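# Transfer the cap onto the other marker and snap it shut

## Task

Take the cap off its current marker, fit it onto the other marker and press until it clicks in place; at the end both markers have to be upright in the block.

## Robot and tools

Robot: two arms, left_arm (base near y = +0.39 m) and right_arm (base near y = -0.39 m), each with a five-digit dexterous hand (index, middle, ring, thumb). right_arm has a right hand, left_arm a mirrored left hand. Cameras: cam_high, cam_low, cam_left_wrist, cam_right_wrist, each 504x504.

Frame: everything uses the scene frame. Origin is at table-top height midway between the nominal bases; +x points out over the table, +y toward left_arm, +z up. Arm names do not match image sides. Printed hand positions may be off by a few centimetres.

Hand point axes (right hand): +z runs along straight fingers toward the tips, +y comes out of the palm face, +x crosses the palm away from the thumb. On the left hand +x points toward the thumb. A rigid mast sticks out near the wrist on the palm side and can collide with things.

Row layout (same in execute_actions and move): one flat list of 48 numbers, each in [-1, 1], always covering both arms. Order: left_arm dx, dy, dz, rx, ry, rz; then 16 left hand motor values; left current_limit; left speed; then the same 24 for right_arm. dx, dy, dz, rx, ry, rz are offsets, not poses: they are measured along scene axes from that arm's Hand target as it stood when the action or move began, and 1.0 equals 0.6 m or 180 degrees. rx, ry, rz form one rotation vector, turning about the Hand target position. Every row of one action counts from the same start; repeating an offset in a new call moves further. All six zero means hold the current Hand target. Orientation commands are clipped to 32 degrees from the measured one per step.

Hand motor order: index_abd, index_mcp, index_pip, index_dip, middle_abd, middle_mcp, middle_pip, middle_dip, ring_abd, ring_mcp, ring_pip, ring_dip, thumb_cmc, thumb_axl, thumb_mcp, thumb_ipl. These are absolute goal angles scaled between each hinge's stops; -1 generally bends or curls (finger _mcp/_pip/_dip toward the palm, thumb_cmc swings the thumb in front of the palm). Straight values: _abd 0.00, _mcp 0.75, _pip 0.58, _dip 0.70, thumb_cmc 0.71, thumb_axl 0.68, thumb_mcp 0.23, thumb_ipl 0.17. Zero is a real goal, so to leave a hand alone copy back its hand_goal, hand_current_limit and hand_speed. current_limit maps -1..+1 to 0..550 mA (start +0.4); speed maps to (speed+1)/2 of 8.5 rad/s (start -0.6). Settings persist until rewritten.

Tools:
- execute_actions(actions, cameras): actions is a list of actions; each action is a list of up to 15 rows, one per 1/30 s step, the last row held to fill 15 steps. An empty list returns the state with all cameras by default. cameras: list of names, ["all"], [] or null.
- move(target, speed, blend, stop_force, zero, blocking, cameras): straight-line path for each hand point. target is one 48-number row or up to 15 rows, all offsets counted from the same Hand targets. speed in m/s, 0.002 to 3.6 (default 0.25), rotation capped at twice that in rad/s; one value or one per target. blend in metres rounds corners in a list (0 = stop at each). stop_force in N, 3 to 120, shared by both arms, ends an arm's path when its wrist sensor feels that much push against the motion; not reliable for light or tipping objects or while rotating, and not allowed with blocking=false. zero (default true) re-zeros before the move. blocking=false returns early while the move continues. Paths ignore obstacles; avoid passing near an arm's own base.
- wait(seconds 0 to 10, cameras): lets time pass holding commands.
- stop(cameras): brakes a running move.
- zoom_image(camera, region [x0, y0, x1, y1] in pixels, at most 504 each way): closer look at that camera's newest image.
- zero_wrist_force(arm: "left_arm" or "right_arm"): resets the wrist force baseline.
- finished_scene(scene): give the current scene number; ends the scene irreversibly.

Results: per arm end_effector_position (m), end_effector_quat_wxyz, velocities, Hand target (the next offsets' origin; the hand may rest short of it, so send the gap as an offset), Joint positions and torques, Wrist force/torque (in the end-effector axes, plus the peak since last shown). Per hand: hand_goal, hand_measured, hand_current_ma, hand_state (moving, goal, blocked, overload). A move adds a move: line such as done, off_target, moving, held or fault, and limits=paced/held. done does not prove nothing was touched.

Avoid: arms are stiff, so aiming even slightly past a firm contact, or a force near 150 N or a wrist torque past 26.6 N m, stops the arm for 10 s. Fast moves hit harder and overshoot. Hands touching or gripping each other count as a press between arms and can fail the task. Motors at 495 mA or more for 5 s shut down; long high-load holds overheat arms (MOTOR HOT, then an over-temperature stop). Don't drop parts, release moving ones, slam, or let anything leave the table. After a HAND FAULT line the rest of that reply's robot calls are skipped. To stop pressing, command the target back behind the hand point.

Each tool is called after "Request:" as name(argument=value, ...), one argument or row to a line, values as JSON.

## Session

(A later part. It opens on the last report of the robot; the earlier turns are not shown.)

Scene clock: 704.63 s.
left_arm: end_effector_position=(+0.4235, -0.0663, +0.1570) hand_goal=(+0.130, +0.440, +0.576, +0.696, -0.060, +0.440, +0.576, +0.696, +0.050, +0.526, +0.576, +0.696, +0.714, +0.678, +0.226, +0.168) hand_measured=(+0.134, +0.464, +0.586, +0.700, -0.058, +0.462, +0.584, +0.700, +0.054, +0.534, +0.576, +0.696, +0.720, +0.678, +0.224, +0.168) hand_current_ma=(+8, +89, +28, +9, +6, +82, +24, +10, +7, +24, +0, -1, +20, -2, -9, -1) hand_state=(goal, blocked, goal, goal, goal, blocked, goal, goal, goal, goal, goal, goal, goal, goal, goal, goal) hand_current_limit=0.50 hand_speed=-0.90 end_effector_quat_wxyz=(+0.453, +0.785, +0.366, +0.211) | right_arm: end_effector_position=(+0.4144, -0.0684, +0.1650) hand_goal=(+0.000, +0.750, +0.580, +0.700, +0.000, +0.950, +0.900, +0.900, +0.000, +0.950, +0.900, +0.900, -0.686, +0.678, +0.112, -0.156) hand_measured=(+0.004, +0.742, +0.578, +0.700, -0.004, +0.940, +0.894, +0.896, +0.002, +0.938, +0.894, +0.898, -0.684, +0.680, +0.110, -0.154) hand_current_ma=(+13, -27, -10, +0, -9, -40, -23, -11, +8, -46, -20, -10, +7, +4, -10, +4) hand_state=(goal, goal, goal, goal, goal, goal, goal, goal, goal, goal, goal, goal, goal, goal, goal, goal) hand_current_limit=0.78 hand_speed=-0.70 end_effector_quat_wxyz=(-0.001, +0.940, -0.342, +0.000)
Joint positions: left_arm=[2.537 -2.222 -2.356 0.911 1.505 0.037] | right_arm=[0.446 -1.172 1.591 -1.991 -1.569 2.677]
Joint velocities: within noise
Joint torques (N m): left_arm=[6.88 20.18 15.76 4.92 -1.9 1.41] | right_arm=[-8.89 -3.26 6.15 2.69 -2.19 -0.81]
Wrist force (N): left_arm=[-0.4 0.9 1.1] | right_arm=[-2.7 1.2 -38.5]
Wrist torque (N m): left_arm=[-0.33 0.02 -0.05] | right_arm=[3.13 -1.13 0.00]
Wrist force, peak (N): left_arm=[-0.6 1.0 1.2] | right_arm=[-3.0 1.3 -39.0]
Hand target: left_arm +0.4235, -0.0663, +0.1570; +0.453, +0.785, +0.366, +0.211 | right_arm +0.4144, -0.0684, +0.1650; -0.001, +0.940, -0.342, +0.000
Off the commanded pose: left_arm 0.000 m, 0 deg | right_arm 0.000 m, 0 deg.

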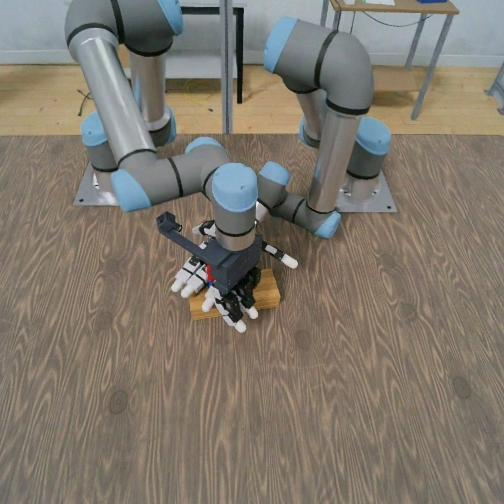

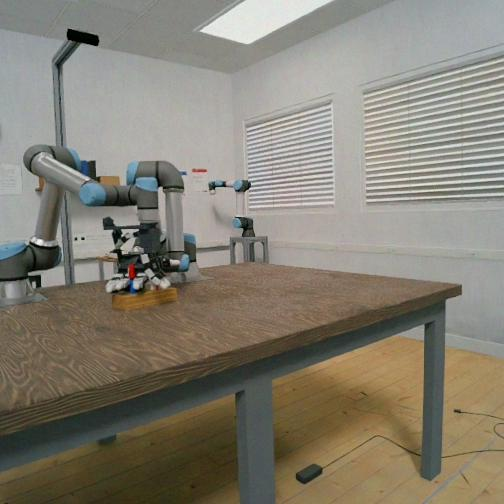

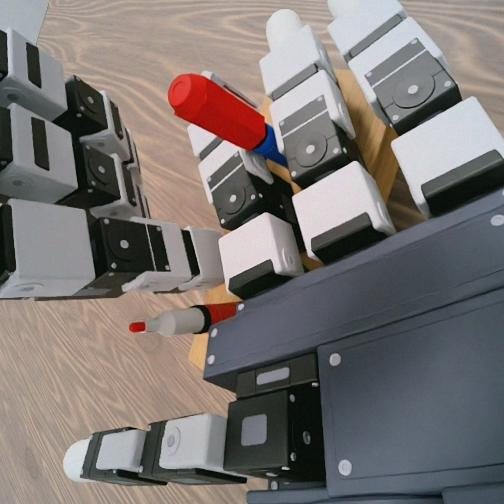

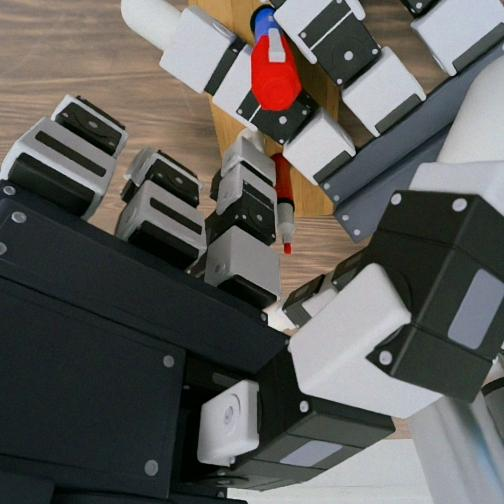

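Request:
execute_actions(
  actions=[
    [[0,0,0,0,0,0,0.17,0.44,0.576,0.696,-0.12,0.44,0.576,0.696,-0.03,0.525,0.576,0.696,0.714,0.678,0.226,0.168,0.5,-0.9,0,0,0,0,0,0,0,0.75,0.58,0.7,0,0.95,0.9,0.9,0,0.95,0.9,0.9,-0.686,0.677,0.112,-0.157,0.78,-0.7]],
  ],
)

Request:
move(
  target=[0.0210,-0.0138,0,0,0,0,0.17,0.44,0.576,0.696,-0.12,0.44,0.576,0.696,-0.03,0.525,0.576,0.696,0.714,0.678,0.226,0.168,0.5,-0.9,0,0,0,0,0,0,0,0.75,0.58,0.7,0,0.95,0.9,0.9,0,0.95,0.9,0.9,-0.686,0.677,0.112,-0.157,0.78,-0.7],
  speed=0.02,
  cameras=["all"],
)

Scene clock: 710.33 s.
left_arm: end_effector_position=(+0.4235, -0.0663, +0.1570) hand_goal=(+0.170, +0.440, +0.576, +0.696, -0.120, +0.440, +0.576, +0.696, -0.030, +0.526, +0.576, +0.696, +0.714, +0.678, +0.226, +0.168) hand_measured=(+0.166, +0.464, +0.586, +0.700, -0.116, +0.462, +0.584, +0.700, -0.026, +0.534, +0.576, +0.696, +0.720, +0.678, +0.224, +0.168) hand_current_ma=(-9, +89, +28, +9, +9, +82, +24, +10, +8, +24, +0, -1, +20, -2, -9, -1) hand_state=(goal, blocked, goal, goal, goal, blocked, goal, goal, goal, goal, goal, goal, goal, goal, goal, goal) hand_current_limit=0.50 hand_speed=-0.90 end_effector_quat_wxyz=(+0.453, +0.785, +0.366, +0.211) | right_arm: end_effector_position=(+0.4144, -0.0684, +0.1650) hand_goal=(+0.000, +0.750, +0.580, +0.700, +0.000, +0.950, +0.900, +0.900, +0.000, +0.950, +0.900, +0.900, -0.686, +0.678, +0.112, -0.156) hand_measured=(+0.004, +0.742, +0.578, +0.700, -0.004, +0.940, +0.894, +0.896, +0.002, +0.938, +0.894, +0.898, -0.684, +0.680, +0.110, -0.154) hand_current_ma=(+13, -27, -10, +0, -9, -40, -23, -11, +8, -46, -20, -10, +7, +4, -10, +4) hand_state=(goal, goal, goal, goal, goal, goal, goal, goal, goal, goal, goal, goal, goal, goal, goal, goal) hand_current_limit=0.78 hand_speed=-0.70 end_effector_quat_wxyz=(-0.001, +0.940, -0.342, +0.000)
Joint positions: left_arm=[2.537 -2.222 -2.356 0.911 1.505 0.037] | right_arm=[0.446 -1.172 1.591 -1.991 -1.569 2.677]
Joint torques (N m): left_arm=[7.14 19.56 16.18 5.07 -1.89 1.28] | right_arm=[-8.26 -3.83 6.56 2.48 -2.11 -0.9]
Wrist force (N): left_arm=[-0.5 0.9 1.1] | right_arm=[-2.7 1.2 -38.7]
Wrist torque (N m): left_arm=[-0.33 0.03 -0.05] | right_arm=[3.14 -1.13 0.00]
Wrist force, peak (N): left_arm=[-0.4 1.1 1.2] | right_arm=[-3.0 1.2 -39.0]
Hand target: left_arm +0.4235, -0.0663, +0.1570; +0.453, +0.785, +0.366, +0.211 | right_arm +0.4144, -0.0684, +0.1650; -0.001, +0.940, -0.342, +0.000
Off the commanded pose: left_arm 0.000 m, 0 deg | right_arm 0.000 m, 0 deg.

Scene clock: 711.43 s.
left_arm: end_effector_position=(+0.4360, -0.0745, +0.1570) hand_goal=(+0.170, +0.440, +0.576, +0.696, -0.120, +0.440, +0.576, +0.696, -0.030, +0.526, +0.576, +0.696, +0.714, +0.678, +0.226, +0.168) hand_measured=(+0.166, +0.464, +0.584, +0.700, -0.116, +0.462, +0.584, +0.700, -0.026, +0.534, +0.576, +0.696, +0.720, +0.678, +0.224, +0.168) hand_current_ma=(-8, +88, +28, +9, +9, +81, +24, +10, +8, +24, +0, -1, +20, -2, -9, -1) hand_state=(goal, blocked, goal, goal, goal, blocked, goal, goal, goal, goal, goal, goal, goal, goal, goal, goal) hand_current_limit=0.50 hand_speed=-0.90 end_effector_quat_wxyz=(+0.453, +0.785, +0.366, +0.211) | right_arm: end_effector_position=(+0.4144, -0.0684, +0.1650) hand_goal=(+0.000, +0.750, +0.580, +0.700, +0.000, +0.950, +0.900, +0.900, +0.000, +0.950, +0.900, +0.900, -0.686, +0.678, +0.112, -0.156) hand_measured=(+0.004, +0.742, +0.578, +0.700, -0.004, +0.940, +0.894, +0.896, +0.002, +0.938, +0.894, +0.898, -0.684, +0.680, +0.110, -0.154) hand_current_ma=(+13, -27, -10, +0, -9, -40, -23, -11, +8, -46, -20, -10, +7, +4, -10, +4) hand_state=(goal, goal, goal, goal, goal, goal, goal, goal, goal, goal, goal, goal, goal, goal, goal, goal) hand_current_limit=0.78 hand_speed=-0.70 end_effector_quat_wxyz=(-0.001, +0.940, -0.342, +0.000)
Joint positions: left_arm=[2.539 -2.229 -2.317 0.88 1.504 0.038] | right_arm=[0.446 -1.172 1.591 -1.991 -1.569 2.677]
Joint torques (N m): left_arm=[7.41 20.24 13.75 0.69 -1.83 1.23] | right_arm=[-8.38 -3.63 6.82 2.58 -2.11 -0.87]
Wrist force (N): left_arm=[-0.3 0.9 1.2] | right_arm=[-2.8 1.2 -38.7]
Wrist torque (N m): left_arm=[-0.35 0.01 -0.02] | right_arm=[3.14 -1.12 -0.01]
Wrist force, peak (N): left_arm=[-0.3 1.0 1.2] | right_arm=[-2.9 1.3 -39.0]
Hand target: left_arm +0.4361, -0.0745, +0.1570; +0.453, +0.785, +0.366, +0.211 | right_arm +0.4144, -0.0684, +0.1650; -0.001, +0.940, -0.342, +0.000
Off the commanded pose: left_arm 0.000 m, 0 deg | right_arm 0.000 m, 0 deg.
move: done

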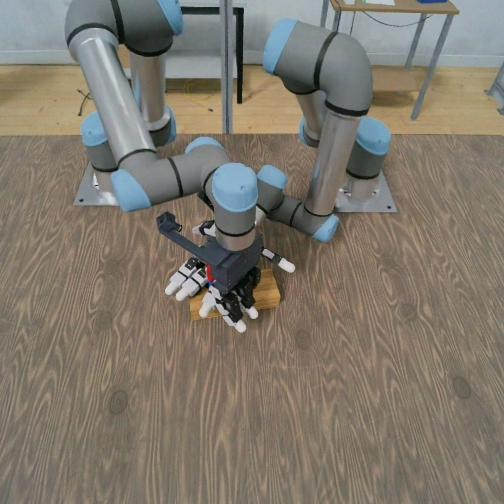

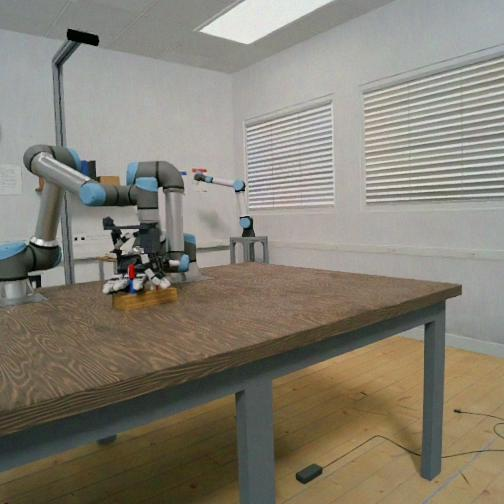

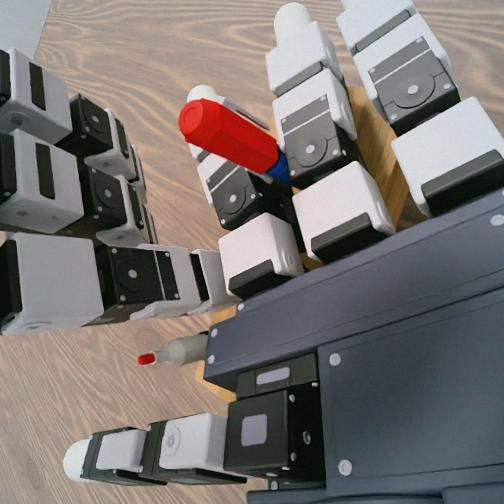

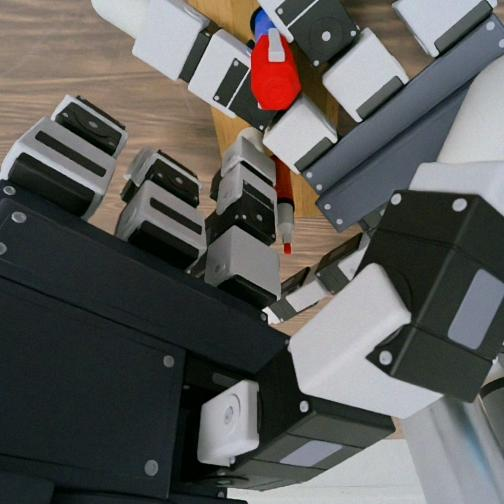

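Request:
zoom_image(
  camera="cam_left_wrist",
  region=[150, 50, 350, 250],
)

Request:
zoom_image(
  camera="cam_right_wrist",
  region=[200, 0, 400, 200],
)

Scaled by 2.520.

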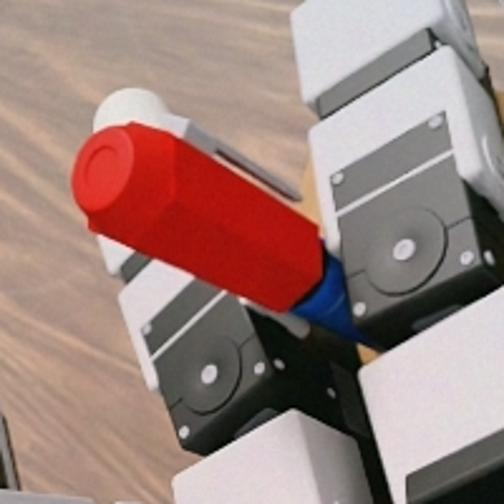

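Scaled by 2.520.

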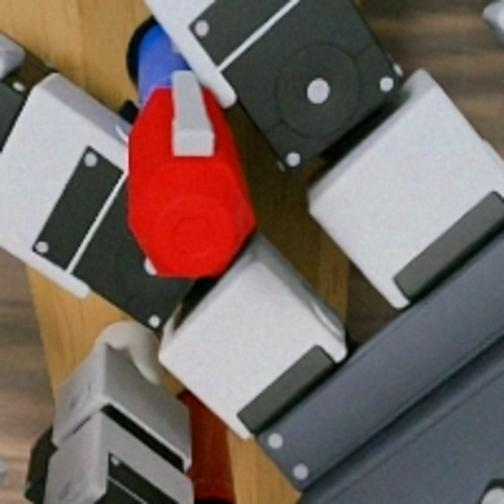

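Request:
execute_actions(
  actions=[
    [[0,0,0,0,0,0,0.06,0.44,0.576,0.696,-0.06,0.44,0.576,0.696,-0.03,0.525,0.576,0.696,0.714,0.678,0.226,0.168,-0.1,-0.95,0,0,0,0,0,0,0,0.75,0.58,0.7,0,0.95,0.9,0.9,0,0.95,0.9,0.9,-0.686,0.677,0.112,-0.157,0.78,-0.7]],
  ],
)

Request:
execute_actions(
  actions=[
    [[0,0,0,0,0,0,0.06,0.44,0.576,0.696,-0.06,0.44,0.576,0.696,-0.03,0.525,0.576,0.696,0.714,0.678,0.226,0.168,-0.1,-0.95,0,0,0,0,0,0,0,0.75,0.58,0.7,0,0.95,0.9,0.9,0,0.95,0.9,0.9,-0.686,0.677,0.112,-0.157,0.78,-0.7]],
  ],
  cameras=["all"],
)

Request:
zoom_image(
  camera="cam_left_wrist",
  region=[150, 50, 350, 250],
)

Request:
zoom_image(
  camera="cam_low",
  region=[90, 240, 170, 310],
)

Scene clock: 714.27 s.
left_arm: end_effector_position=(+0.4361, -0.0745, +0.1570) hand_goal=(+0.060, +0.440, +0.576, +0.696, -0.060, +0.440, +0.576, +0.696, -0.030, +0.526, +0.576, +0.696, +0.714, +0.678, +0.226, +0.168) hand_measured=(+0.096, +0.464, +0.584, +0.700, -0.072, +0.460, +0.584, +0.700, -0.026, +0.534, +0.576, +0.696, +0.720, +0.678, +0.224, +0.168) hand_current_ma=(+114, +88, +25, +9, -33, +77, +24, +10, +8, +24, +0, -1, +20, -2, -9, -1) hand_state=(blocked, blocked, goal, goal, goal, blocked, goal, goal, goal, goal, goal, goal, goal, goal, goal, goal) hand_current_limit=-0.10 hand_speed=-0.95 end_effector_quat_wxyz=(+0.453, +0.785, +0.366, +0.211) | right_arm: end_effector_position=(+0.4144, -0.0684, +0.1650) hand_goal=(+0.000, +0.750, +0.580, +0.700, +0.000, +0.950, +0.900, +0.900, +0.000, +0.950, +0.900, +0.900, -0.686, +0.678, +0.112, -0.156) hand_measured=(+0.004, +0.742, +0.578, +0.700, -0.004, +0.940, +0.894, +0.896, +0.002, +0.938, +0.894, +0.898, -0.684, +0.680, +0.110, -0.154) hand_current_ma=(+13, -27, -10, +0, -9, -40, -23, -11, +8, -46, -20, -10, +7, +4, -10, +4) hand_state=(goal, goal, goal, goal, goal, goal, goal, goal, goal, goal, goal, goal, goal, goal, goal, goal) hand_current_limit=0.78 hand_speed=-0.70 end_effector_quat_wxyz=(-0.001, +0.940, -0.342, +0.000)
Joint positions: left_arm=[2.539 -2.229 -2.317 0.879 1.504 0.038] | right_arm=[0.446 -1.172 1.591 -1.991 -1.569 2.677]
Joint torques (N m): left_arm=[6.77 21.27 16.18 0.74 -1.7 1.23] | right_arm=[-8.5 -3.52 6.69 2.57 -2.08 -0.8]
Wrist force (N): left_arm=[-0.3 0.8 1.2] | right_arm=[-2.6 1.2 -38.7]
Wrist torque (N m): left_arm=[-0.35 0.05 -0.02] | right_arm=[3.14 -1.14 0.01]
Wrist force, peak (N): left_arm=[-0.1 0.8 1.4] | right_arm=[-2.8 1.4 -39.1]
Hand target: left_arm +0.4361, -0.0745, +0.1570; +0.453, +0.785, +0.366, +0.211 | right_arm +0.4144, -0.0684, +0.1650; -0.001, +0.940, -0.342, +0.000
Off the commanded pose: left_arm 0.000 m, 0 deg | right_arm 0.000 m, 0 deg.

Scene clock: 714.97 s.
left_arm: end_effector_position=(+0.4361, -0.0745, +0.1570) hand_goal=(+0.060, +0.440, +0.576, +0.696, -0.060, +0.440, +0.576, +0.696, -0.030, +0.526, +0.576, +0.696, +0.714, +0.678, +0.226, +0.168) hand_measured=(+0.096, +0.464, +0.584, +0.700, -0.072, +0.460, +0.584, +0.700, -0.026, +0.534, +0.576, +0.696, +0.720, +0.678, +0.224, +0.168) hand_current_ma=(+114, +88, +25, +9, -33, +77, +24, +10, +8, +24, +0, -1, +20, -2, -9, -1) hand_state=(blocked, blocked, goal, goal, goal, blocked, goal, goal, goal, goal, goal, goal, goal, goal, goal, goal) hand_current_limit=-0.10 hand_speed=-0.95 end_effector_quat_wxyz=(+0.453, +0.785, +0.366, +0.211) | right_arm: end_effector_position=(+0.4144, -0.0684, +0.1650) hand_goal=(+0.000, +0.750, +0.580, +0.700, +0.000, +0.950, +0.900, +0.900, +0.000, +0.950, +0.900, +0.900, -0.686, +0.678, +0.112, -0.156) hand_measured=(+0.004, +0.742, +0.578, +0.700, -0.004, +0.940, +0.894, +0.896, +0.002, +0.938, +0.894, +0.898, -0.684, +0.680, +0.110, -0.154) hand_current_ma=(+13, -27, -10, +0, -9, -40, -23, -11, +8, -46, -20, -10, +7, +4, -10, +4) hand_state=(goal, goal, goal, goal, goal, goal, goal, goal, goal, goal, goal, goal, goal, goal, goal, goal) hand_current_limit=0.78 hand_speed=-0.70 end_effector_quat_wxyz=(-0.001, +0.940, -0.342, +0.000)
Joint positions: left_arm=[2.539 -2.229 -2.317 0.879 1.504 0.038] | right_arm=[0.446 -1.172 1.591 -1.991 -1.569 2.677]
Joint torques (N m): left_arm=[6.71 20.32 16.89 1.08 -1.74 1.37] | right_arm=[-9.35 -3.51 6.45 2.5 -1.92 -0.6]
Wrist force (N): left_arm=[-0.3 0.6 1.1] | right_arm=[-2.8 1.3 -38.7]
Wrist torque (N m): left_arm=[-0.36 0.04 -0.01] | right_arm=[3.16 -1.12 -0.01]
Wrist force, peak (N): left_arm=[-0.3 0.6 1.4] | right_arm=[-3.1 1.5 -39.0]
Hand target: left_arm +0.4361, -0.0745, +0.1570; +0.453, +0.785, +0.366, +0.211 | right_arm +0.4144, -0.0684, +0.1650; -0.001, +0.940, -0.342, +0.000
Off the commanded pose: left_arm 0.000 m, 0 deg | right_arm 0.000 m, 0 deg.

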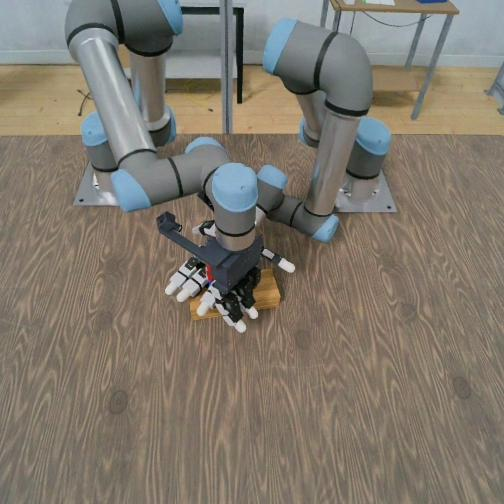

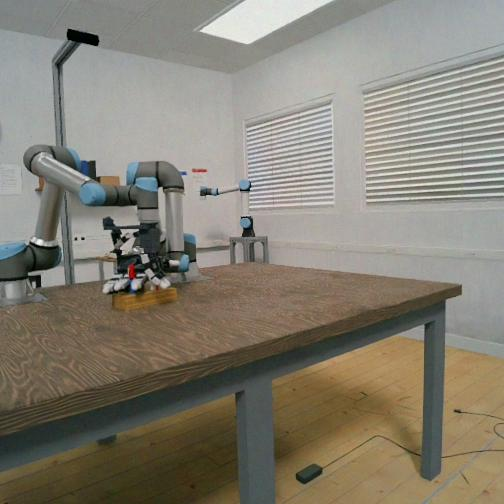

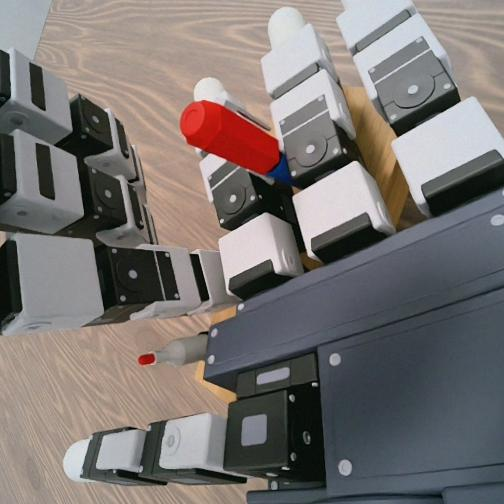

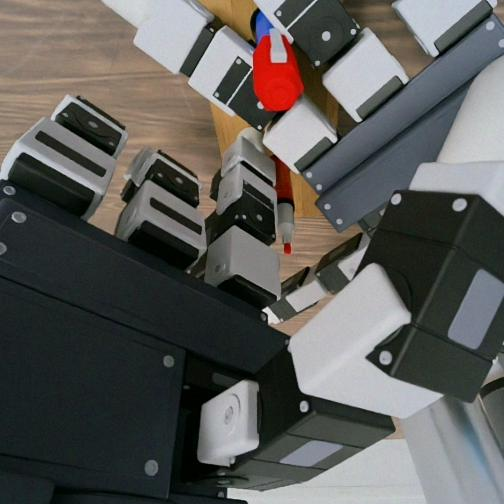

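Scaled by 2.520.

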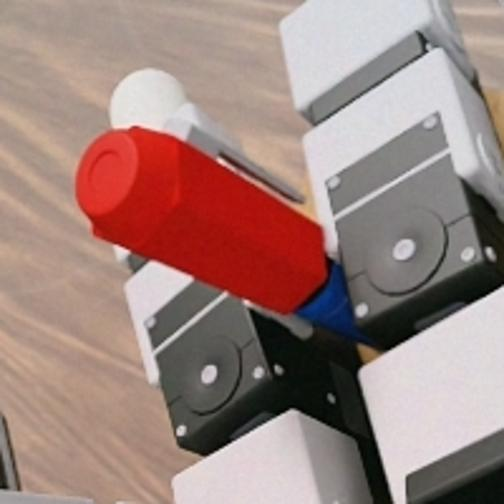

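Scaled by 6.300.

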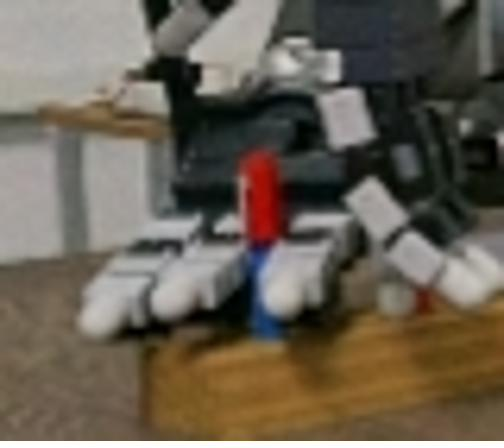

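Request:
execute_actions(
  actions=[
    [[0,0,0,0,0,0,0.115,0.44,0.576,0.696,-0.09,0.44,0.576,0.696,-0.03,0.525,0.576,0.696,0.714,0.678,0.226,0.168,0.78,-0.95,0,0,0,0,0,0,0,0.75,0.58,0.7,0,0.95,0.9,0.9,0,0.95,0.9,0.9,-0.686,0.677,0.112,-0.157,0.78,-0.7]],
  ],
)

Request:
move(
  target=[0,0,0.004,0,0,0,0.115,0.44,0.576,0.696,-0.09,0.44,0.576,0.696,-0.03,0.525,0.576,0.696,0.714,0.678,0.226,0.168,0.78,-0.95,0,0,0,0,0,0,0,0.75,0.58,0.7,0,0.95,0.9,0.9,0,0.95,0.9,0.9,-0.686,0.677,0.112,-0.157,0.78,-0.7],
  speed=0.01,
  cameras=["cam_low", "cam_left_wrist"],
)

Request:
zoom_image(
  camera="cam_low",
  region=[90, 240, 170, 310],
)

Scene clock: 718.03 s.
left_arm: end_effector_position=(+0.4361, -0.0745, +0.1570) hand_goal=(+0.116, +0.440, +0.576, +0.696, -0.090, +0.440, +0.576, +0.696, -0.030, +0.526, +0.576, +0.696, +0.714, +0.678, +0.226, +0.168) hand_measured=(+0.114, +0.464, +0.584, +0.700, -0.092, +0.460, +0.584, +0.700, -0.026, +0.534, +0.576, +0.696, +0.720, +0.678, +0.224, +0.168) hand_current_ma=(-7, +88, +25, +9, -4, +76, +24, +10, +8, +24, +0, -1, +20, -2, -9, -1) hand_state=(goal, blocked, goal, goal, goal, blocked, goal, goal, goal, goal, goal, goal, goal, goal, goal, goal) hand_current_limit=0.78 hand_speed=-0.95 end_effector_quat_wxyz=(+0.453, +0.785, +0.366, +0.211) | right_arm: end_effector_position=(+0.4144, -0.0684, +0.1650) hand_goal=(+0.000, +0.750, +0.580, +0.700, +0.000, +0.950, +0.900, +0.900, +0.000, +0.950, +0.900, +0.900, -0.686, +0.678, +0.112, -0.156) hand_measured=(+0.004, +0.742, +0.578, +0.700, -0.004, +0.940, +0.894, +0.896, +0.002, +0.938, +0.894, +0.898, -0.684, +0.680, +0.110, -0.154) hand_current_ma=(+13, -27, -10, +0, -9, -40, -23, -11, +8, -46, -20, -10, +7, +4, -10, +4) hand_state=(goal, goal, goal, goal, goal, goal, goal, goal, goal, goal, goal, goal, goal, goal, goal, goal) hand_current_limit=0.78 hand_speed=-0.70 end_effector_quat_wxyz=(-0.001, +0.940, -0.342, +0.000)
Joint positions: left_arm=[2.539 -2.229 -2.317 0.879 1.504 0.038] | right_arm=[0.446 -1.172 1.591 -1.991 -1.569 2.677]
Joint torques (N m): left_arm=[6.09 22.32 16.17 2.37 -1.48 1.2] | right_arm=[-8.35 -3.72 6.8 2.45 -2.08 -0.57]
Wrist force (N): left_arm=[-0.3 0.8 1.0] | right_arm=[-3.0 1.1 -38.6]
Wrist torque (N m): left_arm=[-0.34 0.01 -0.02] | right_arm=[3.11 -1.10 -0.02]
Wrist force, peak (N): left_arm=[-0.2 0.7 1.4] | right_arm=[-2.9 1.2 -39.2]
Hand target: left_arm +0.4361, -0.0745, +0.1570; +0.453, +0.785, +0.366, +0.211 | right_arm +0.4144, -0.0684, +0.1650; -0.001, +0.940, -0.342, +0.000
Off the commanded pose: left_arm 0.000 m, 0 deg | right_arm 0.000 m, 0 deg.

Scene clock: 718.73 s.
left_arm: end_effector_position=(+0.4361, -0.0745, +0.1594) hand_goal=(+0.116, +0.440, +0.576, +0.696, -0.090, +0.440, +0.576, +0.696, -0.030, +0.526, +0.576, +0.696, +0.714, +0.678, +0.226, +0.168) hand_measured=(+0.114, +0.464, +0.584, +0.700, -0.092, +0.460, +0.584, +0.700, -0.026, +0.534, +0.576, +0.696, +0.720, +0.678, +0.224, +0.168) hand_current_ma=(-7, +88, +25, +9, -4, +76, +23, +10, +8, +24, +0, -1, +20, -2, -9, -1) hand_state=(goal, blocked, goal, goal, goal, blocked, goal, goal, goal, goal, goal, goal, goal, goal, goal, goal) hand_current_limit=0.78 hand_speed=-0.95 end_effector_quat_wxyz=(+0.453, +0.785, +0.366, +0.211) | right_arm: end_effector_position=(+0.4144, -0.0684, +0.1650) hand_goal=(+0.000, +0.750, +0.580, +0.700, +0.000, +0.950, +0.900, +0.900, +0.000, +0.950, +0.900, +0.900, -0.686, +0.678, +0.112, -0.156) hand_measured=(+0.004, +0.742, +0.578, +0.700, -0.004, +0.940, +0.894, +0.896, +0.002, +0.938, +0.894, +0.898, -0.684, +0.680, +0.110, -0.154) hand_current_ma=(+13, -27, -10, +0, -9, -40, -23, -11, +8, -46, -20, -10, +7, +4, -10, +4) hand_state=(goal, goal, goal, goal, goal, goal, goal, goal, goal, goal, goal, goal, goal, goal, goal, goal) hand_current_limit=0.78 hand_speed=-0.70 end_effector_quat_wxyz=(-0.001, +0.940, -0.342, +0.000)
Joint positions: left_arm=[2.539 -2.222 -2.318 0.873 1.504 0.038] | right_arm=[0.446 -1.172 1.591 -1.991 -1.569 2.677]
Joint torques (N m): left_arm=[5.73 41.64 -2.48 0.64 -1.16 1.16] | right_arm=[-8.47 -3.99 5.97 2.65 -1.96 -0.67]
Wrist force (N): left_arm=[-0.2 0.6 0.8] | right_arm=[-3.0 1.3 -38.8]
Wrist torque (N m): left_arm=[-0.34 -0.01 -0.01] | right_arm=[3.15 -1.09 -0.02]
Wrist force, peak (N): left_arm=[-0.4 0.7 1.2] | right_arm=[-2.7 1.6 -38.9]
Hand target: left_arm +0.4361, -0.0745, +0.1594; +0.453, +0.785, +0.366, +0.211 | right_arm +0.4144, -0.0684, +0.1650; -0.001, +0.940, -0.342, +0.000
Off the commanded pose: left_arm 0.000 m, 0 deg | right_arm 0.000 m, 0 deg.
move: done
Images, in order (width x height): cam_low 504x504, cam_left_wrist 504x504.

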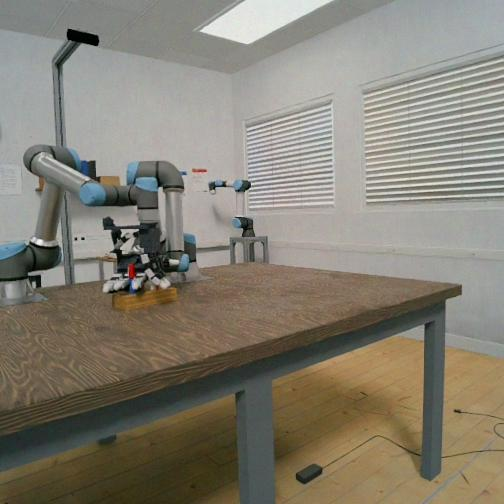

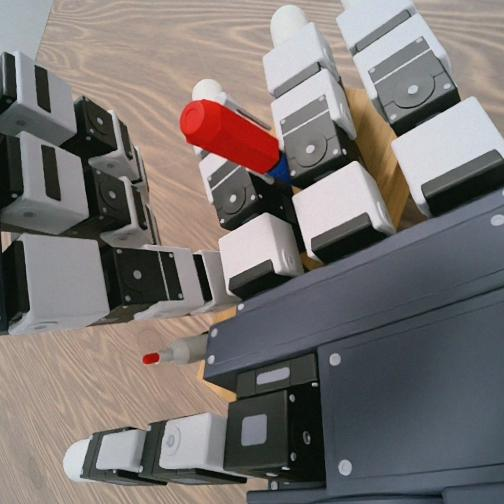

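Scaled by 6.300.

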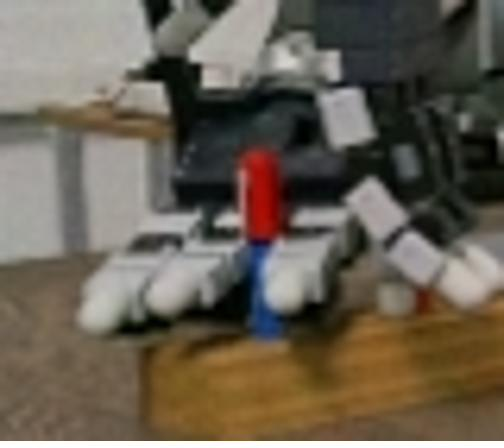

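Request:
move(
  target=[0,0,0.00333,0,0,0,0.115,0.44,0.576,0.696,-0.09,0.44,0.576,0.696,-0.03,0.525,0.576,0.696,0.714,0.678,0.226,0.168,0.78,-0.95,0,0,0,0,0,0,0,0.75,0.58,0.7,0,0.95,0.9,0.9,0,0.95,0.9,0.9,-0.686,0.677,0.112,-0.157,0.78,-0.7],
  speed=0.01,
  cameras=["cam_low", "cam_left_wrist"],
)

Request:
zoom_image(
  camera="cam_low",
  region=[90, 240, 170, 310],
)

Request:
zoom_image(
  camera="cam_left_wrist",
  region=[180, 80, 320, 220],
)

Scene clock: 719.90 s.
left_arm: end_effector_position=(+0.4361, -0.0745, +0.1614) hand_goal=(+0.116, +0.440, +0.576, +0.696, -0.090, +0.440, +0.576, +0.696, -0.030, +0.526, +0.576, +0.696, +0.714, +0.678, +0.226, +0.168) hand_measured=(+0.114, +0.464, +0.584, +0.700, -0.092, +0.460, +0.584, +0.700, -0.026, +0.534, +0.576, +0.696, +0.720, +0.678, +0.224, +0.168) hand_current_ma=(-7, +88, +25, +9, -4, +76, +23, +10, +8, +24, +0, -1, +20, -2, -9, -1) hand_state=(goal, blocked, goal, goal, goal, blocked, goal, goal, goal, goal, goal, goal, goal, goal, goal, goal) hand_current_limit=0.78 hand_speed=-0.95 end_effector_quat_wxyz=(+0.453, +0.785, +0.366, +0.211) | right_arm: end_effector_position=(+0.4144, -0.0684, +0.1650) hand_goal=(+0.000, +0.750, +0.580, +0.700, +0.000, +0.950, +0.900, +0.900, +0.000, +0.950, +0.900, +0.900, -0.686, +0.678, +0.112, -0.156) hand_measured=(+0.004, +0.742, +0.578, +0.700, -0.004, +0.940, +0.894, +0.896, +0.002, +0.938, +0.894, +0.898, -0.684, +0.680, +0.110, -0.154) hand_current_ma=(+13, -27, -10, +0, -9, -40, -23, -11, +8, -46, -20, -10, +7, +4, -10, +4) hand_state=(goal, goal, goal, goal, goal, goal, goal, goal, goal, goal, goal, goal, goal, goal, goal, goal) hand_current_limit=0.78 hand_speed=-0.70 end_effector_quat_wxyz=(-0.001, +0.940, -0.342, +0.000)
Joint positions: left_arm=[2.539 -2.215 -2.319 0.867 1.504 0.038] | right_arm=[0.446 -1.172 1.591 -1.991 -1.569 2.677]
Joint torques (N m): left_arm=[4.74 42.58 -2.1 1.05 -1.27 1.11] | right_arm=[-8.25 -4.03 5.98 2.31 -2.02 -0.64]
Wrist force (N): left_arm=[-0.3 0.6 1.2] | right_arm=[-2.7 1.3 -38.7]
Wrist torque (N m): left_arm=[-0.37 0.02 -0.01] | right_arm=[3.16 -1.14 0.00]
Wrist force, peak (N): left_arm=[-0.3 0.8 1.3] | right_arm=[-2.9 1.3 -38.9]
Hand target: left_arm +0.4361, -0.0745, +0.1614; +0.453, +0.785, +0.366, +0.211 | right_arm +0.4144, -0.0684, +0.1650; -0.001, +0.940, -0.342, +0.000
Off the commanded pose: left_arm 0.000 m, 0 deg | right_arm 0.000 m, 0 deg.
move: done
Images, in order (width x height): cam_low 504x504, cam_left_wrist 504x504.

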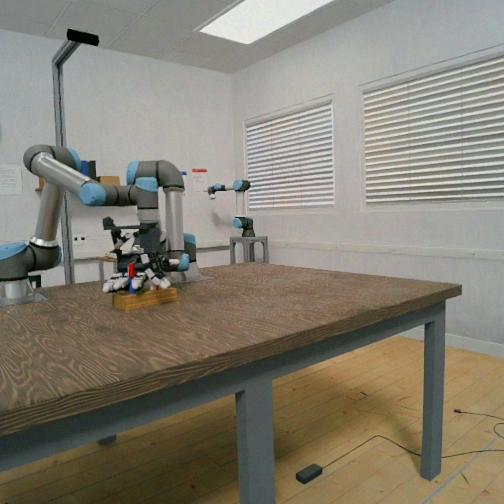

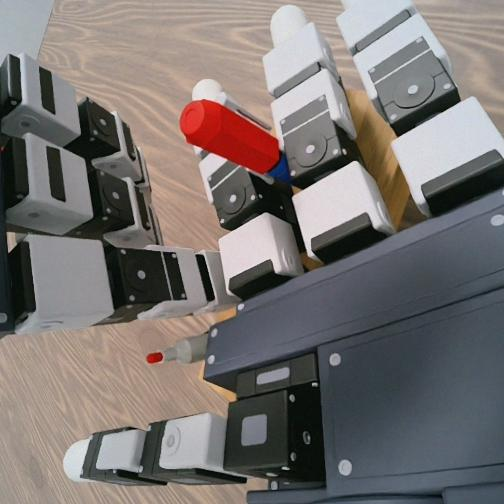

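Scaled by 6.300.

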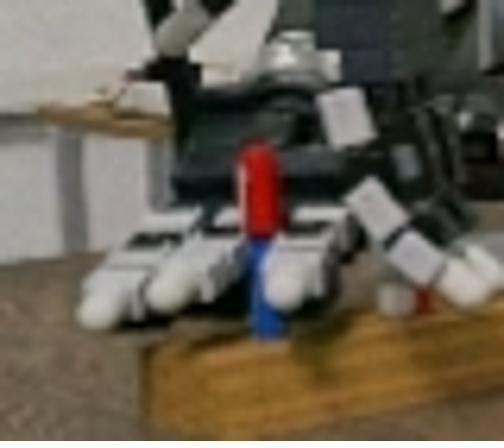

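Scaled by 3.600.

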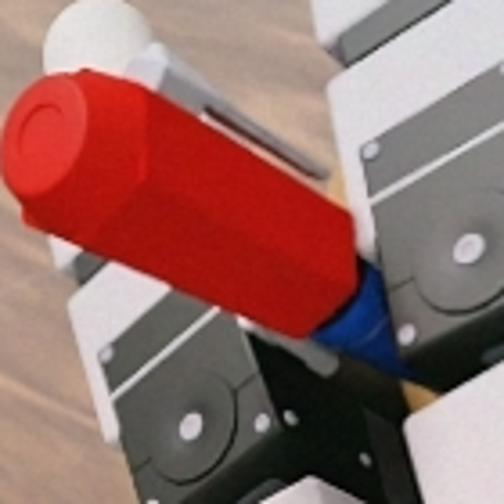

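Request:
move(
  target=[0,0,-0.0045,0,0,0,0.115,0.44,0.576,0.696,-0.09,0.44,0.576,0.696,-0.03,0.525,0.576,0.696,0.714,0.678,0.226,0.168,0.78,-0.95,0,0,0,0,0,0,0,0.75,0.58,0.7,0,0.95,0.9,0.9,0,0.95,0.9,0.9,-0.686,0.677,0.112,-0.157,0.78,-0.7],
  speed=0.01,
)

Request:
execute_actions(
  actions=[
    [[0,0,0,0,0,0,-0.3,0.44,0.576,0.696,-0.2,0.44,0.576,0.696,-0.1,0.525,0.576,0.696,0.714,0.678,0.226,0.168,0.78,-0.95,0,0,0,0,0,0,0,0.75,0.58,0.7,0,0.95,0.9,0.9,0,0.95,0.9,0.9,-0.686,0.677,0.112,-0.157,0.78,-0.7]],
  ],
)

Request:
move(
  target=[-0.0032,-0.0038,0,0,0,0,-0.3,0.44,0.576,0.696,-0.2,0.44,0.576,0.696,-0.1,0.525,0.576,0.696,0.714,0.678,0.226,0.168,0.78,-0.95,0,0,0,0,0,0,0,0.75,0.58,0.7,0,0.95,0.9,0.9,0,0.95,0.9,0.9,-0.686,0.677,0.112,-0.157,0.78,-0.7],
  speed=0.01,
  cameras=["cam_low", "cam_left_wrist"],
)

Request:
zoom_image(
  camera="cam_low",
  region=[90, 240, 170, 310],
)

Request:
zoom_image(
  camera="cam_left_wrist",
  region=[180, 80, 320, 220],
)

Scene clock: 722.33 s.
left_arm: end_effector_position=(+0.4361, -0.0745, +0.1588) hand_goal=(+0.116, +0.440, +0.576, +0.696, -0.090, +0.440, +0.576, +0.696, -0.030, +0.526, +0.576, +0.696, +0.714, +0.678, +0.226, +0.168) hand_measured=(+0.114, +0.464, +0.584, +0.700, -0.092, +0.460, +0.584, +0.700, -0.026, +0.534, +0.576, +0.696, +0.720, +0.678, +0.224, +0.168) hand_current_ma=(-7, +88, +25, +9, -4, +76, +23, +10, +8, +24, +0, -1, +20, -2, -9, -1) hand_state=(goal, blocked, goal, goal, goal, blocked, goal, goal, goal, goal, goal, goal, goal, goal, goal, goal) hand_current_limit=0.78 hand_speed=-0.95 end_effector_quat_wxyz=(+0.453, +0.785, +0.366, +0.211) | right_arm: end_effector_position=(+0.4144, -0.0684, +0.1650) hand_goal=(+0.000, +0.750, +0.580, +0.700, +0.000, +0.950, +0.900, +0.900, +0.000, +0.950, +0.900, +0.900, -0.686, +0.678, +0.112, -0.156) hand_measured=(+0.004, +0.742, +0.578, +0.700, -0.004, +0.940, +0.894, +0.896, +0.002, +0.938, +0.894, +0.898, -0.684, +0.680, +0.110, -0.154) hand_current_ma=(+13, -27, -10, +0, -9, -40, -23, -11, +8, -46, -20, -10, +7, +4, -10, +4) hand_state=(goal, goal, goal, goal, goal, goal, goal, goal, goal, goal, goal, goal, goal, goal, goal, goal) hand_current_limit=0.78 hand_speed=-0.70 end_effector_quat_wxyz=(-0.001, +0.940, -0.342, +0.000)
Joint positions: left_arm=[2.539 -2.223 -2.318 0.874 1.504 0.038] | right_arm=[0.446 -1.172 1.591 -1.991 -1.569 2.677]
Joint torques (N m): left_arm=[5.31 21.07 15.23 5 -1.04 1.02] | right_arm=[-8.71 -4.18 6.18 2.46 -2.08 -0.46]
Wrist force (N): left_arm=[-0.4 0.6 1.2] | right_arm=[-2.9 1.1 -38.5]
Wrist torque (N m): left_arm=[-0.36 0.03 -0.02] | right_arm=[3.10 -1.11 -0.01]
Wrist force, peak (N): left_arm=[-0.5 0.9 1.1] | right_arm=[-2.8 1.1 -39.1]
Hand target: left_arm +0.4361, -0.0745, +0.1587; +0.453, +0.785, +0.366, +0.211 | right_arm +0.4144, -0.0684, +0.1650; -0.001, +0.940, -0.342, +0.000
Off the commanded pose: left_arm 0.000 m, 0 deg | right_arm 0.000 m, 0 deg.
move: done

Scene clock: 723.90 s.
left_arm: end_effector_position=(+0.4361, -0.0745, +0.1587) hand_goal=(-0.300, +0.440, +0.576, +0.696, -0.200, +0.440, +0.576, +0.696, -0.100, +0.526, +0.576, +0.696, +0.714, +0.678, +0.226, +0.168) hand_measured=(-0.042, +0.462, +0.582, +0.700, -0.222, +0.460, +0.584, +0.700, -0.096, +0.534, +0.576, +0.696, +0.720, +0.678, +0.224, +0.168) hand_current_ma=(+489, +83, +17, +9, -65, +72, +23, +10, +8, +24, +0, -1, +20, -2, -9, -1) hand_state=(blocked, blocked, goal, goal, blocked, goal, goal, goal, goal, goal, goal, goal, goal, goal, goal, goal) hand_current_limit=0.78 hand_speed=-0.95 end_effector_quat_wxyz=(+0.453, +0.785, +0.366, +0.211) | right_arm: end_effector_position=(+0.4144, -0.0684, +0.1650) hand_goal=(+0.000, +0.750, +0.580, +0.700, +0.000, +0.950, +0.900, +0.900, +0.000, +0.950, +0.900, +0.900, -0.686, +0.678, +0.112, -0.156) hand_measured=(+0.004, +0.742, +0.578, +0.700, -0.004, +0.940, +0.894, +0.896, +0.002, +0.938, +0.894, +0.898, -0.684, +0.680, +0.110, -0.154) hand_current_ma=(+13, -27, -10, +0, -9, -40, -23, -11, +8, -46, -20, -10, +7, +4, -10, +4) hand_state=(goal, goal, goal, goal, goal, goal, goal, goal, goal, goal, goal, goal, goal, goal, goal, goal) hand_current_limit=0.78 hand_speed=-0.70 end_effector_quat_wxyz=(-0.001, +0.940, -0.342, +0.000)
Joint positions: left_arm=[2.539 -2.224 -2.317 0.875 1.504 0.038] | right_arm=[0.446 -1.172 1.591 -1.991 -1.569 2.677]
Joint torques (N m): left_arm=[5.44 20.74 15.53 4.86 -1 1.15] | right_arm=[-8.58 -3.57 7.36 2.43 -2.11 -0.79]
Wrist force (N): left_arm=[3.1 0.6 1.3] | right_arm=[-2.9 1.4 -38.7]
Wrist torque (N m): left_arm=[-0.39 0.22 0.35] | right_arm=[3.16 -1.12 0.00]
Wrist force, peak (N): left_arm=[3.6 0.5 1.4] | right_arm=[-2.7 1.1 -39.1]
Hand target: left_arm +0.4361, -0.0745, +0.1587; +0.453, +0.785, +0.366, +0.211 | right_arm +0.4144, -0.0684, +0.1650; -0.001, +0.940, -0.342, +0.000
Off the commanded pose: left_arm 0.000 m, 0 deg | right_arm 0.000 m, 0 deg.

Scene clock: 724.60 s.
left_arm: end_effector_position=(+0.4342, -0.0767, +0.1587) hand_goal=(-0.300, +0.440, +0.576, +0.696, -0.200, +0.440, +0.576, +0.696, -0.100, +0.526, +0.576, +0.696, +0.714, +0.678, +0.226, +0.168) hand_measured=(-0.044, +0.456, +0.582, +0.700, -0.224, +0.460, +0.580, +0.700, -0.096, +0.534, +0.576, +0.696, +0.720, +0.678, +0.224, +0.168) hand_current_ma=(+490, +56, +17, +9, -76, +72, +8, +10, +8, +24, +0, -1, +20, -2, -9, -1) hand_state=(blocked, goal, goal, goal, blocked, goal, goal, goal, goal, goal, goal, goal, goal, goal, goal, goal) hand_current_limit=0.78 hand_speed=-0.95 end_effector_quat_wxyz=(+0.453, +0.785, +0.366, +0.211) | right_arm: end_effector_position=(+0.4144, -0.0684, +0.1650) hand_goal=(+0.000, +0.750, +0.580, +0.700, +0.000, +0.950, +0.900, +0.900, +0.000, +0.950, +0.900, +0.900, -0.686, +0.678, +0.112, -0.156) hand_measured=(+0.004, +0.742, +0.578, +0.700, -0.004, +0.940, +0.894, +0.896, +0.002, +0.938, +0.894, +0.898, -0.684, +0.680, +0.110, -0.154) hand_current_ma=(+13, -27, -10, +0, -9, -40, -23, -11, +8, -46, -20, -10, +7, +4, -10, +4) hand_state=(goal, goal, goal, goal, goal, goal, goal, goal, goal, goal, goal, goal, goal, goal, goal, goal) hand_current_limit=0.78 hand_speed=-0.70 end_effector_quat_wxyz=(-0.001, +0.940, -0.342, +0.000)
Joint positions: left_arm=[2.532 -2.224 -2.315 0.873 1.51 0.034] | right_arm=[0.446 -1.172 1.591 -1.991 -1.569 2.677]
Joint torques (N m): left_arm=[-17.95 21.56 17.71 0.89 -3.09 -0.98] | right_arm=[-7.7 -3.44 6.26 2.39 -1.9 -0.59]
Wrist force (N): left_arm=[17.3 -1.4 0.1] | right_arm=[-2.9 0.9 -38.6]
Wrist torque (N m): left_arm=[-0.33 0.75 1.39] | right_arm=[3.09 -1.12 -0.02]
Wrist force, peak (N): left_arm=[17.3 -1.4 0.1] | right_arm=[-2.9 1.2 -38.9]
Hand target: left_arm +0.4341, -0.0768, +0.1587; +0.453, +0.785, +0.366, +0.211 | right_arm +0.4144, -0.0684, +0.1650; -0.001, +0.940, -0.342, +0.000
Off the commanded pose: left_arm 0.000 m, 0 deg | right_arm 0.000 m, 0 deg.
move: done
Images, in order (width x height): cam_low 504x504, cam_left_wrist 504x504.

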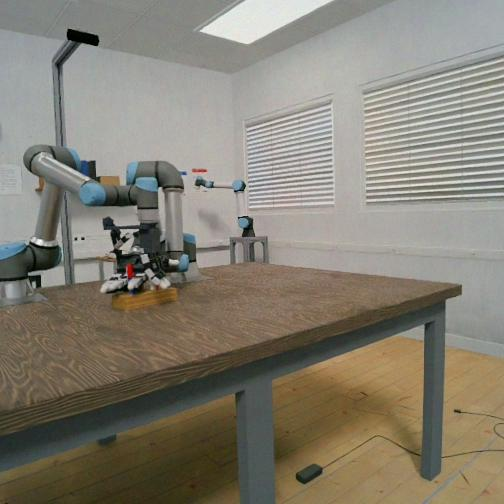

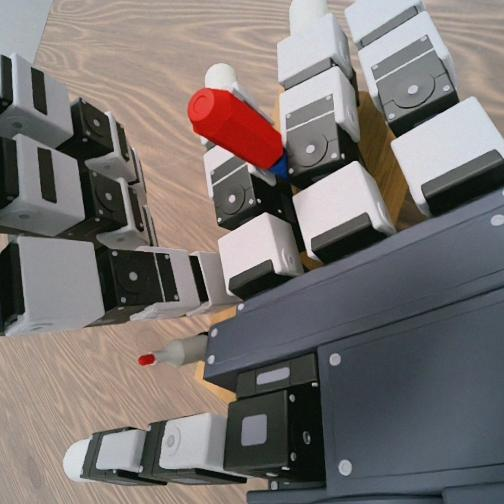

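Scaled by 6.300.

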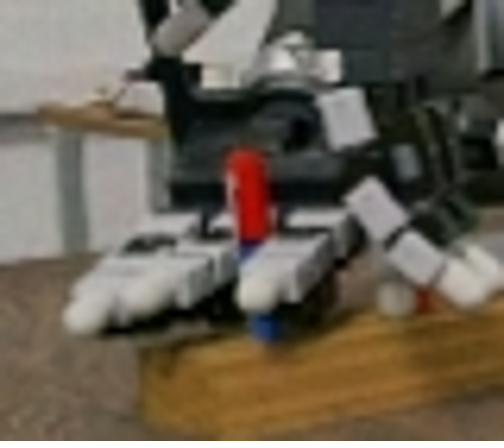

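Scaled by 3.600.

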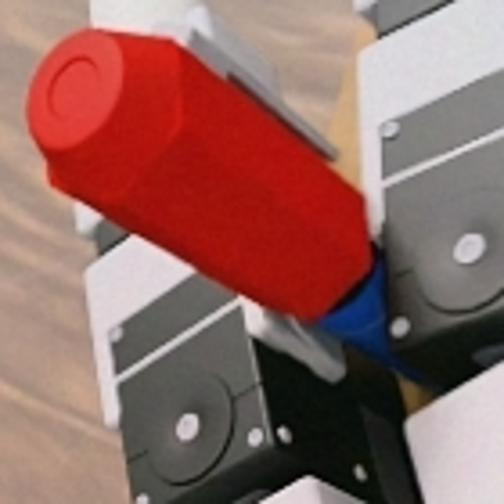

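Request:
move(
  target=[0,0,0.0035,0,0,0,-0.3,0.44,0.576,0.696,-0.2,0.44,0.576,0.696,-0.1,0.525,0.576,0.696,0.714,0.678,0.226,0.168,0.78,-0.95,0,0,0,0,0,0,0,0.75,0.58,0.7,0,0.95,0.9,0.9,0,0.95,0.9,0.9,-0.686,0.677,0.112,-0.157,0.78,-0.7],
  speed=0.01,
)

Request:
move(
  target=[0,0,0.00333,0,0,0,-0.3,0.44,0.576,0.696,-0.2,0.44,0.576,0.696,-0.1,0.525,0.576,0.696,0.714,0.678,0.226,0.168,0.78,-0.95,0,0,0,0,0,0,0,0.75,0.58,0.7,0,0.95,0.9,0.9,0,0.95,0.9,0.9,-0.686,0.677,0.112,-0.157,0.78,-0.7],
  speed=0.01,
  cameras=["cam_low", "cam_left_wrist"],
)

Request:
zoom_image(
  camera="cam_low",
  region=[90, 240, 170, 310],
)

Request:
zoom_image(
  camera="cam_left_wrist",
  region=[180, 80, 320, 220],
)

Scene clock: 726.77 s.
left_arm: end_effector_position=(+0.4341, -0.0768, +0.1608) hand_goal=(-0.300, +0.440, +0.576, +0.696, -0.200, +0.440, +0.576, +0.696, -0.100, +0.526, +0.576, +0.696, +0.714, +0.678, +0.226, +0.168) hand_measured=(-0.044, +0.476, +0.578, +0.700, -0.224, +0.482, +0.576, +0.700, -0.096, +0.534, +0.576, +0.696, +0.720, +0.678, +0.224, +0.168) hand_current_ma=(+489, +141, +8, +9, -76, +170, -2, +10, +8, +24, +0, -1, +20, -2, -9, -1) hand_state=(blocked, blocked, goal, goal, blocked, blocked, goal, goal, goal, goal, goal, goal, goal, goal, goal, goal) hand_current_limit=0.78 hand_speed=-0.95 end_effector_quat_wxyz=(+0.453, +0.785, +0.366, +0.211) | right_arm: end_effector_position=(+0.4144, -0.0684, +0.1650) hand_goal=(+0.000, +0.750, +0.580, +0.700, +0.000, +0.950, +0.900, +0.900, +0.000, +0.950, +0.900, +0.900, -0.686, +0.678, +0.112, -0.156) hand_measured=(+0.004, +0.742, +0.578, +0.700, -0.004, +0.940, +0.894, +0.896, +0.002, +0.938, +0.894, +0.898, -0.684, +0.680, +0.110, -0.154) hand_current_ma=(+13, -27, -10, +0, -9, -40, -23, -11, +8, -46, -20, -10, +7, +4, -10, +4) hand_state=(goal, goal, goal, goal, goal, goal, goal, goal, goal, goal, goal, goal, goal, goal, goal, goal) hand_current_limit=0.78 hand_speed=-0.70 end_effector_quat_wxyz=(-0.001, +0.940, -0.342, +0.000)
Joint positions: left_arm=[2.531 -2.218 -2.316 0.867 1.511 0.034] | right_arm=[0.446 -1.172 1.591 -1.991 -1.569 2.677]
Joint torques (N m): left_arm=[-16.06 46.4 0.34 2.77 -3.56 -0.89] | right_arm=[-8.48 -3.88 6.66 2.21 -2.09 -0.54]
Wrist force (N): left_arm=[18.2 -7.4 4.1] | right_arm=[-3.0 1.1 -38.6]
Wrist torque (N m): left_arm=[-0.53 0.77 1.50] | right_arm=[3.13 -1.11 -0.02]
Wrist force, peak (N): left_arm=[18.2 -7.4 4.1] | right_arm=[-3.0 1.3 -39.1]
Hand target: left_arm +0.4341, -0.0768, +0.1608; +0.453, +0.785, +0.366, +0.211 | right_arm +0.4144, -0.0684, +0.1650; -0.001, +0.940, -0.342, +0.000
Off the commanded pose: left_arm 0.000 m, 0 deg | right_arm 0.000 m, 0 deg.
move: done

Scene clock: 727.47 s.
left_arm: end_effector_position=(+0.4341, -0.0769, +0.1628) hand_goal=(-0.300, +0.440, +0.576, +0.696, -0.200, +0.440, +0.576, +0.696, -0.100, +0.526, +0.576, +0.696, +0.714, +0.678, +0.226, +0.168) hand_measured=(-0.044, +0.484, +0.578, +0.700, -0.230, +0.494, +0.574, +0.700, -0.096, +0.534, +0.576, +0.696, +0.720, +0.678, +0.224, +0.168) hand_current_ma=(+489, +180, +8, +9, -94, +232, -3, +10, +8, +24, +0, -1, +20, -2, -9, -1) hand_state=(blocked, blocked, goal, goal, blocked, blocked, goal, goal, goal, goal, goal, goal, goal, goal, goal, goal) hand_current_limit=0.78 hand_speed=-0.95 end_effector_quat_wxyz=(+0.453, +0.785, +0.366, +0.211) | right_arm: end_effector_position=(+0.4144, -0.0684, +0.1650) hand_goal=(+0.000, +0.750, +0.580, +0.700, +0.000, +0.950, +0.900, +0.900, +0.000, +0.950, +0.900, +0.900, -0.686, +0.678, +0.112, -0.156) hand_measured=(+0.004, +0.740, +0.576, +0.700, -0.004, +0.940, +0.894, +0.896, +0.002, +0.938, +0.894, +0.898, -0.684, +0.680, +0.110, -0.154) hand_current_ma=(+11, -38, -13, -2, -9, -40, -23, -11, +8, -46, -20, -10, +7, +4, -10, +4) hand_state=(goal, goal, goal, goal, goal, goal, goal, goal, goal, goal, goal, goal, goal, goal, goal, goal) hand_current_limit=0.78 hand_speed=-0.70 end_effector_quat_wxyz=(-0.001, +0.940, -0.342, +0.000)
Joint positions: left_arm=[2.531 -2.211 -2.317 0.862 1.511 0.034] | right_arm=[0.446 -1.172 1.591 -1.991 -1.569 2.677]
Joint torques (N m): left_arm=[-6.15 45.17 0.31 3.05 -3.61 -0.82] | right_arm=[-8.83 -3.86 5.82 2.49 -1.91 -0.36]
Wrist force (N): left_arm=[8.9 -7.0 4.7] | right_arm=[-2.8 0.9 -38.4]
Wrist torque (N m): left_arm=[-0.59 0.45 0.92] | right_arm=[3.09 -1.07 0.00]
Wrist force, peak (N): left_arm=[17.4 -9.7 5.5] | right_arm=[-2.7 1.3 -39.0]
Hand target: left_arm +0.4341, -0.0768, +0.1628; +0.453, +0.785, +0.366, +0.211 | right_arm +0.4144, -0.0684, +0.1650; -0.001, +0.940, -0.342, +0.000
Off the commanded pose: left_arm 0.000 m, 0 deg | right_arm 0.000 m, 0 deg.
move: done
Images, in order (width x height): cam_low 504x504, cam_left_wrist 504x504.

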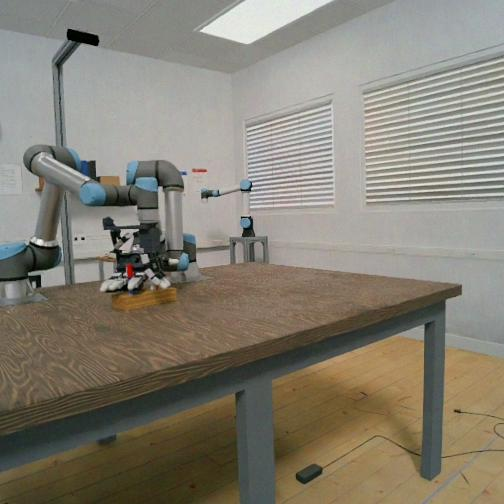

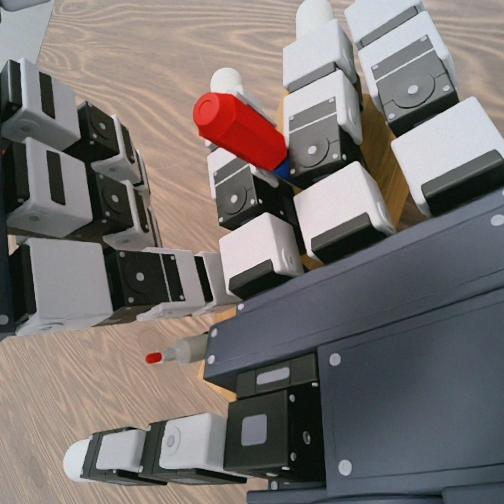

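Scaled by 6.300.

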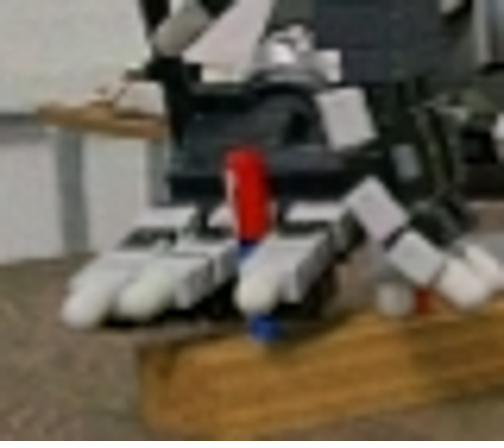

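Scaled by 3.600.

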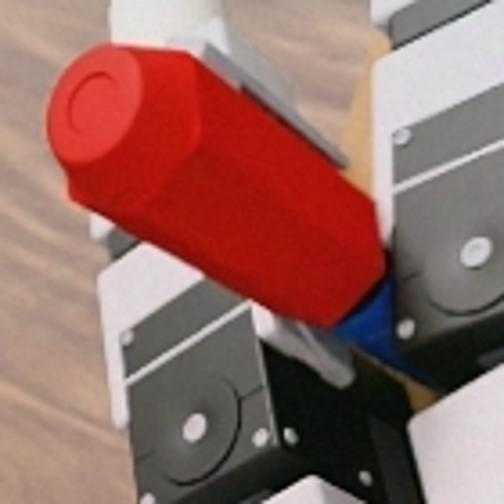

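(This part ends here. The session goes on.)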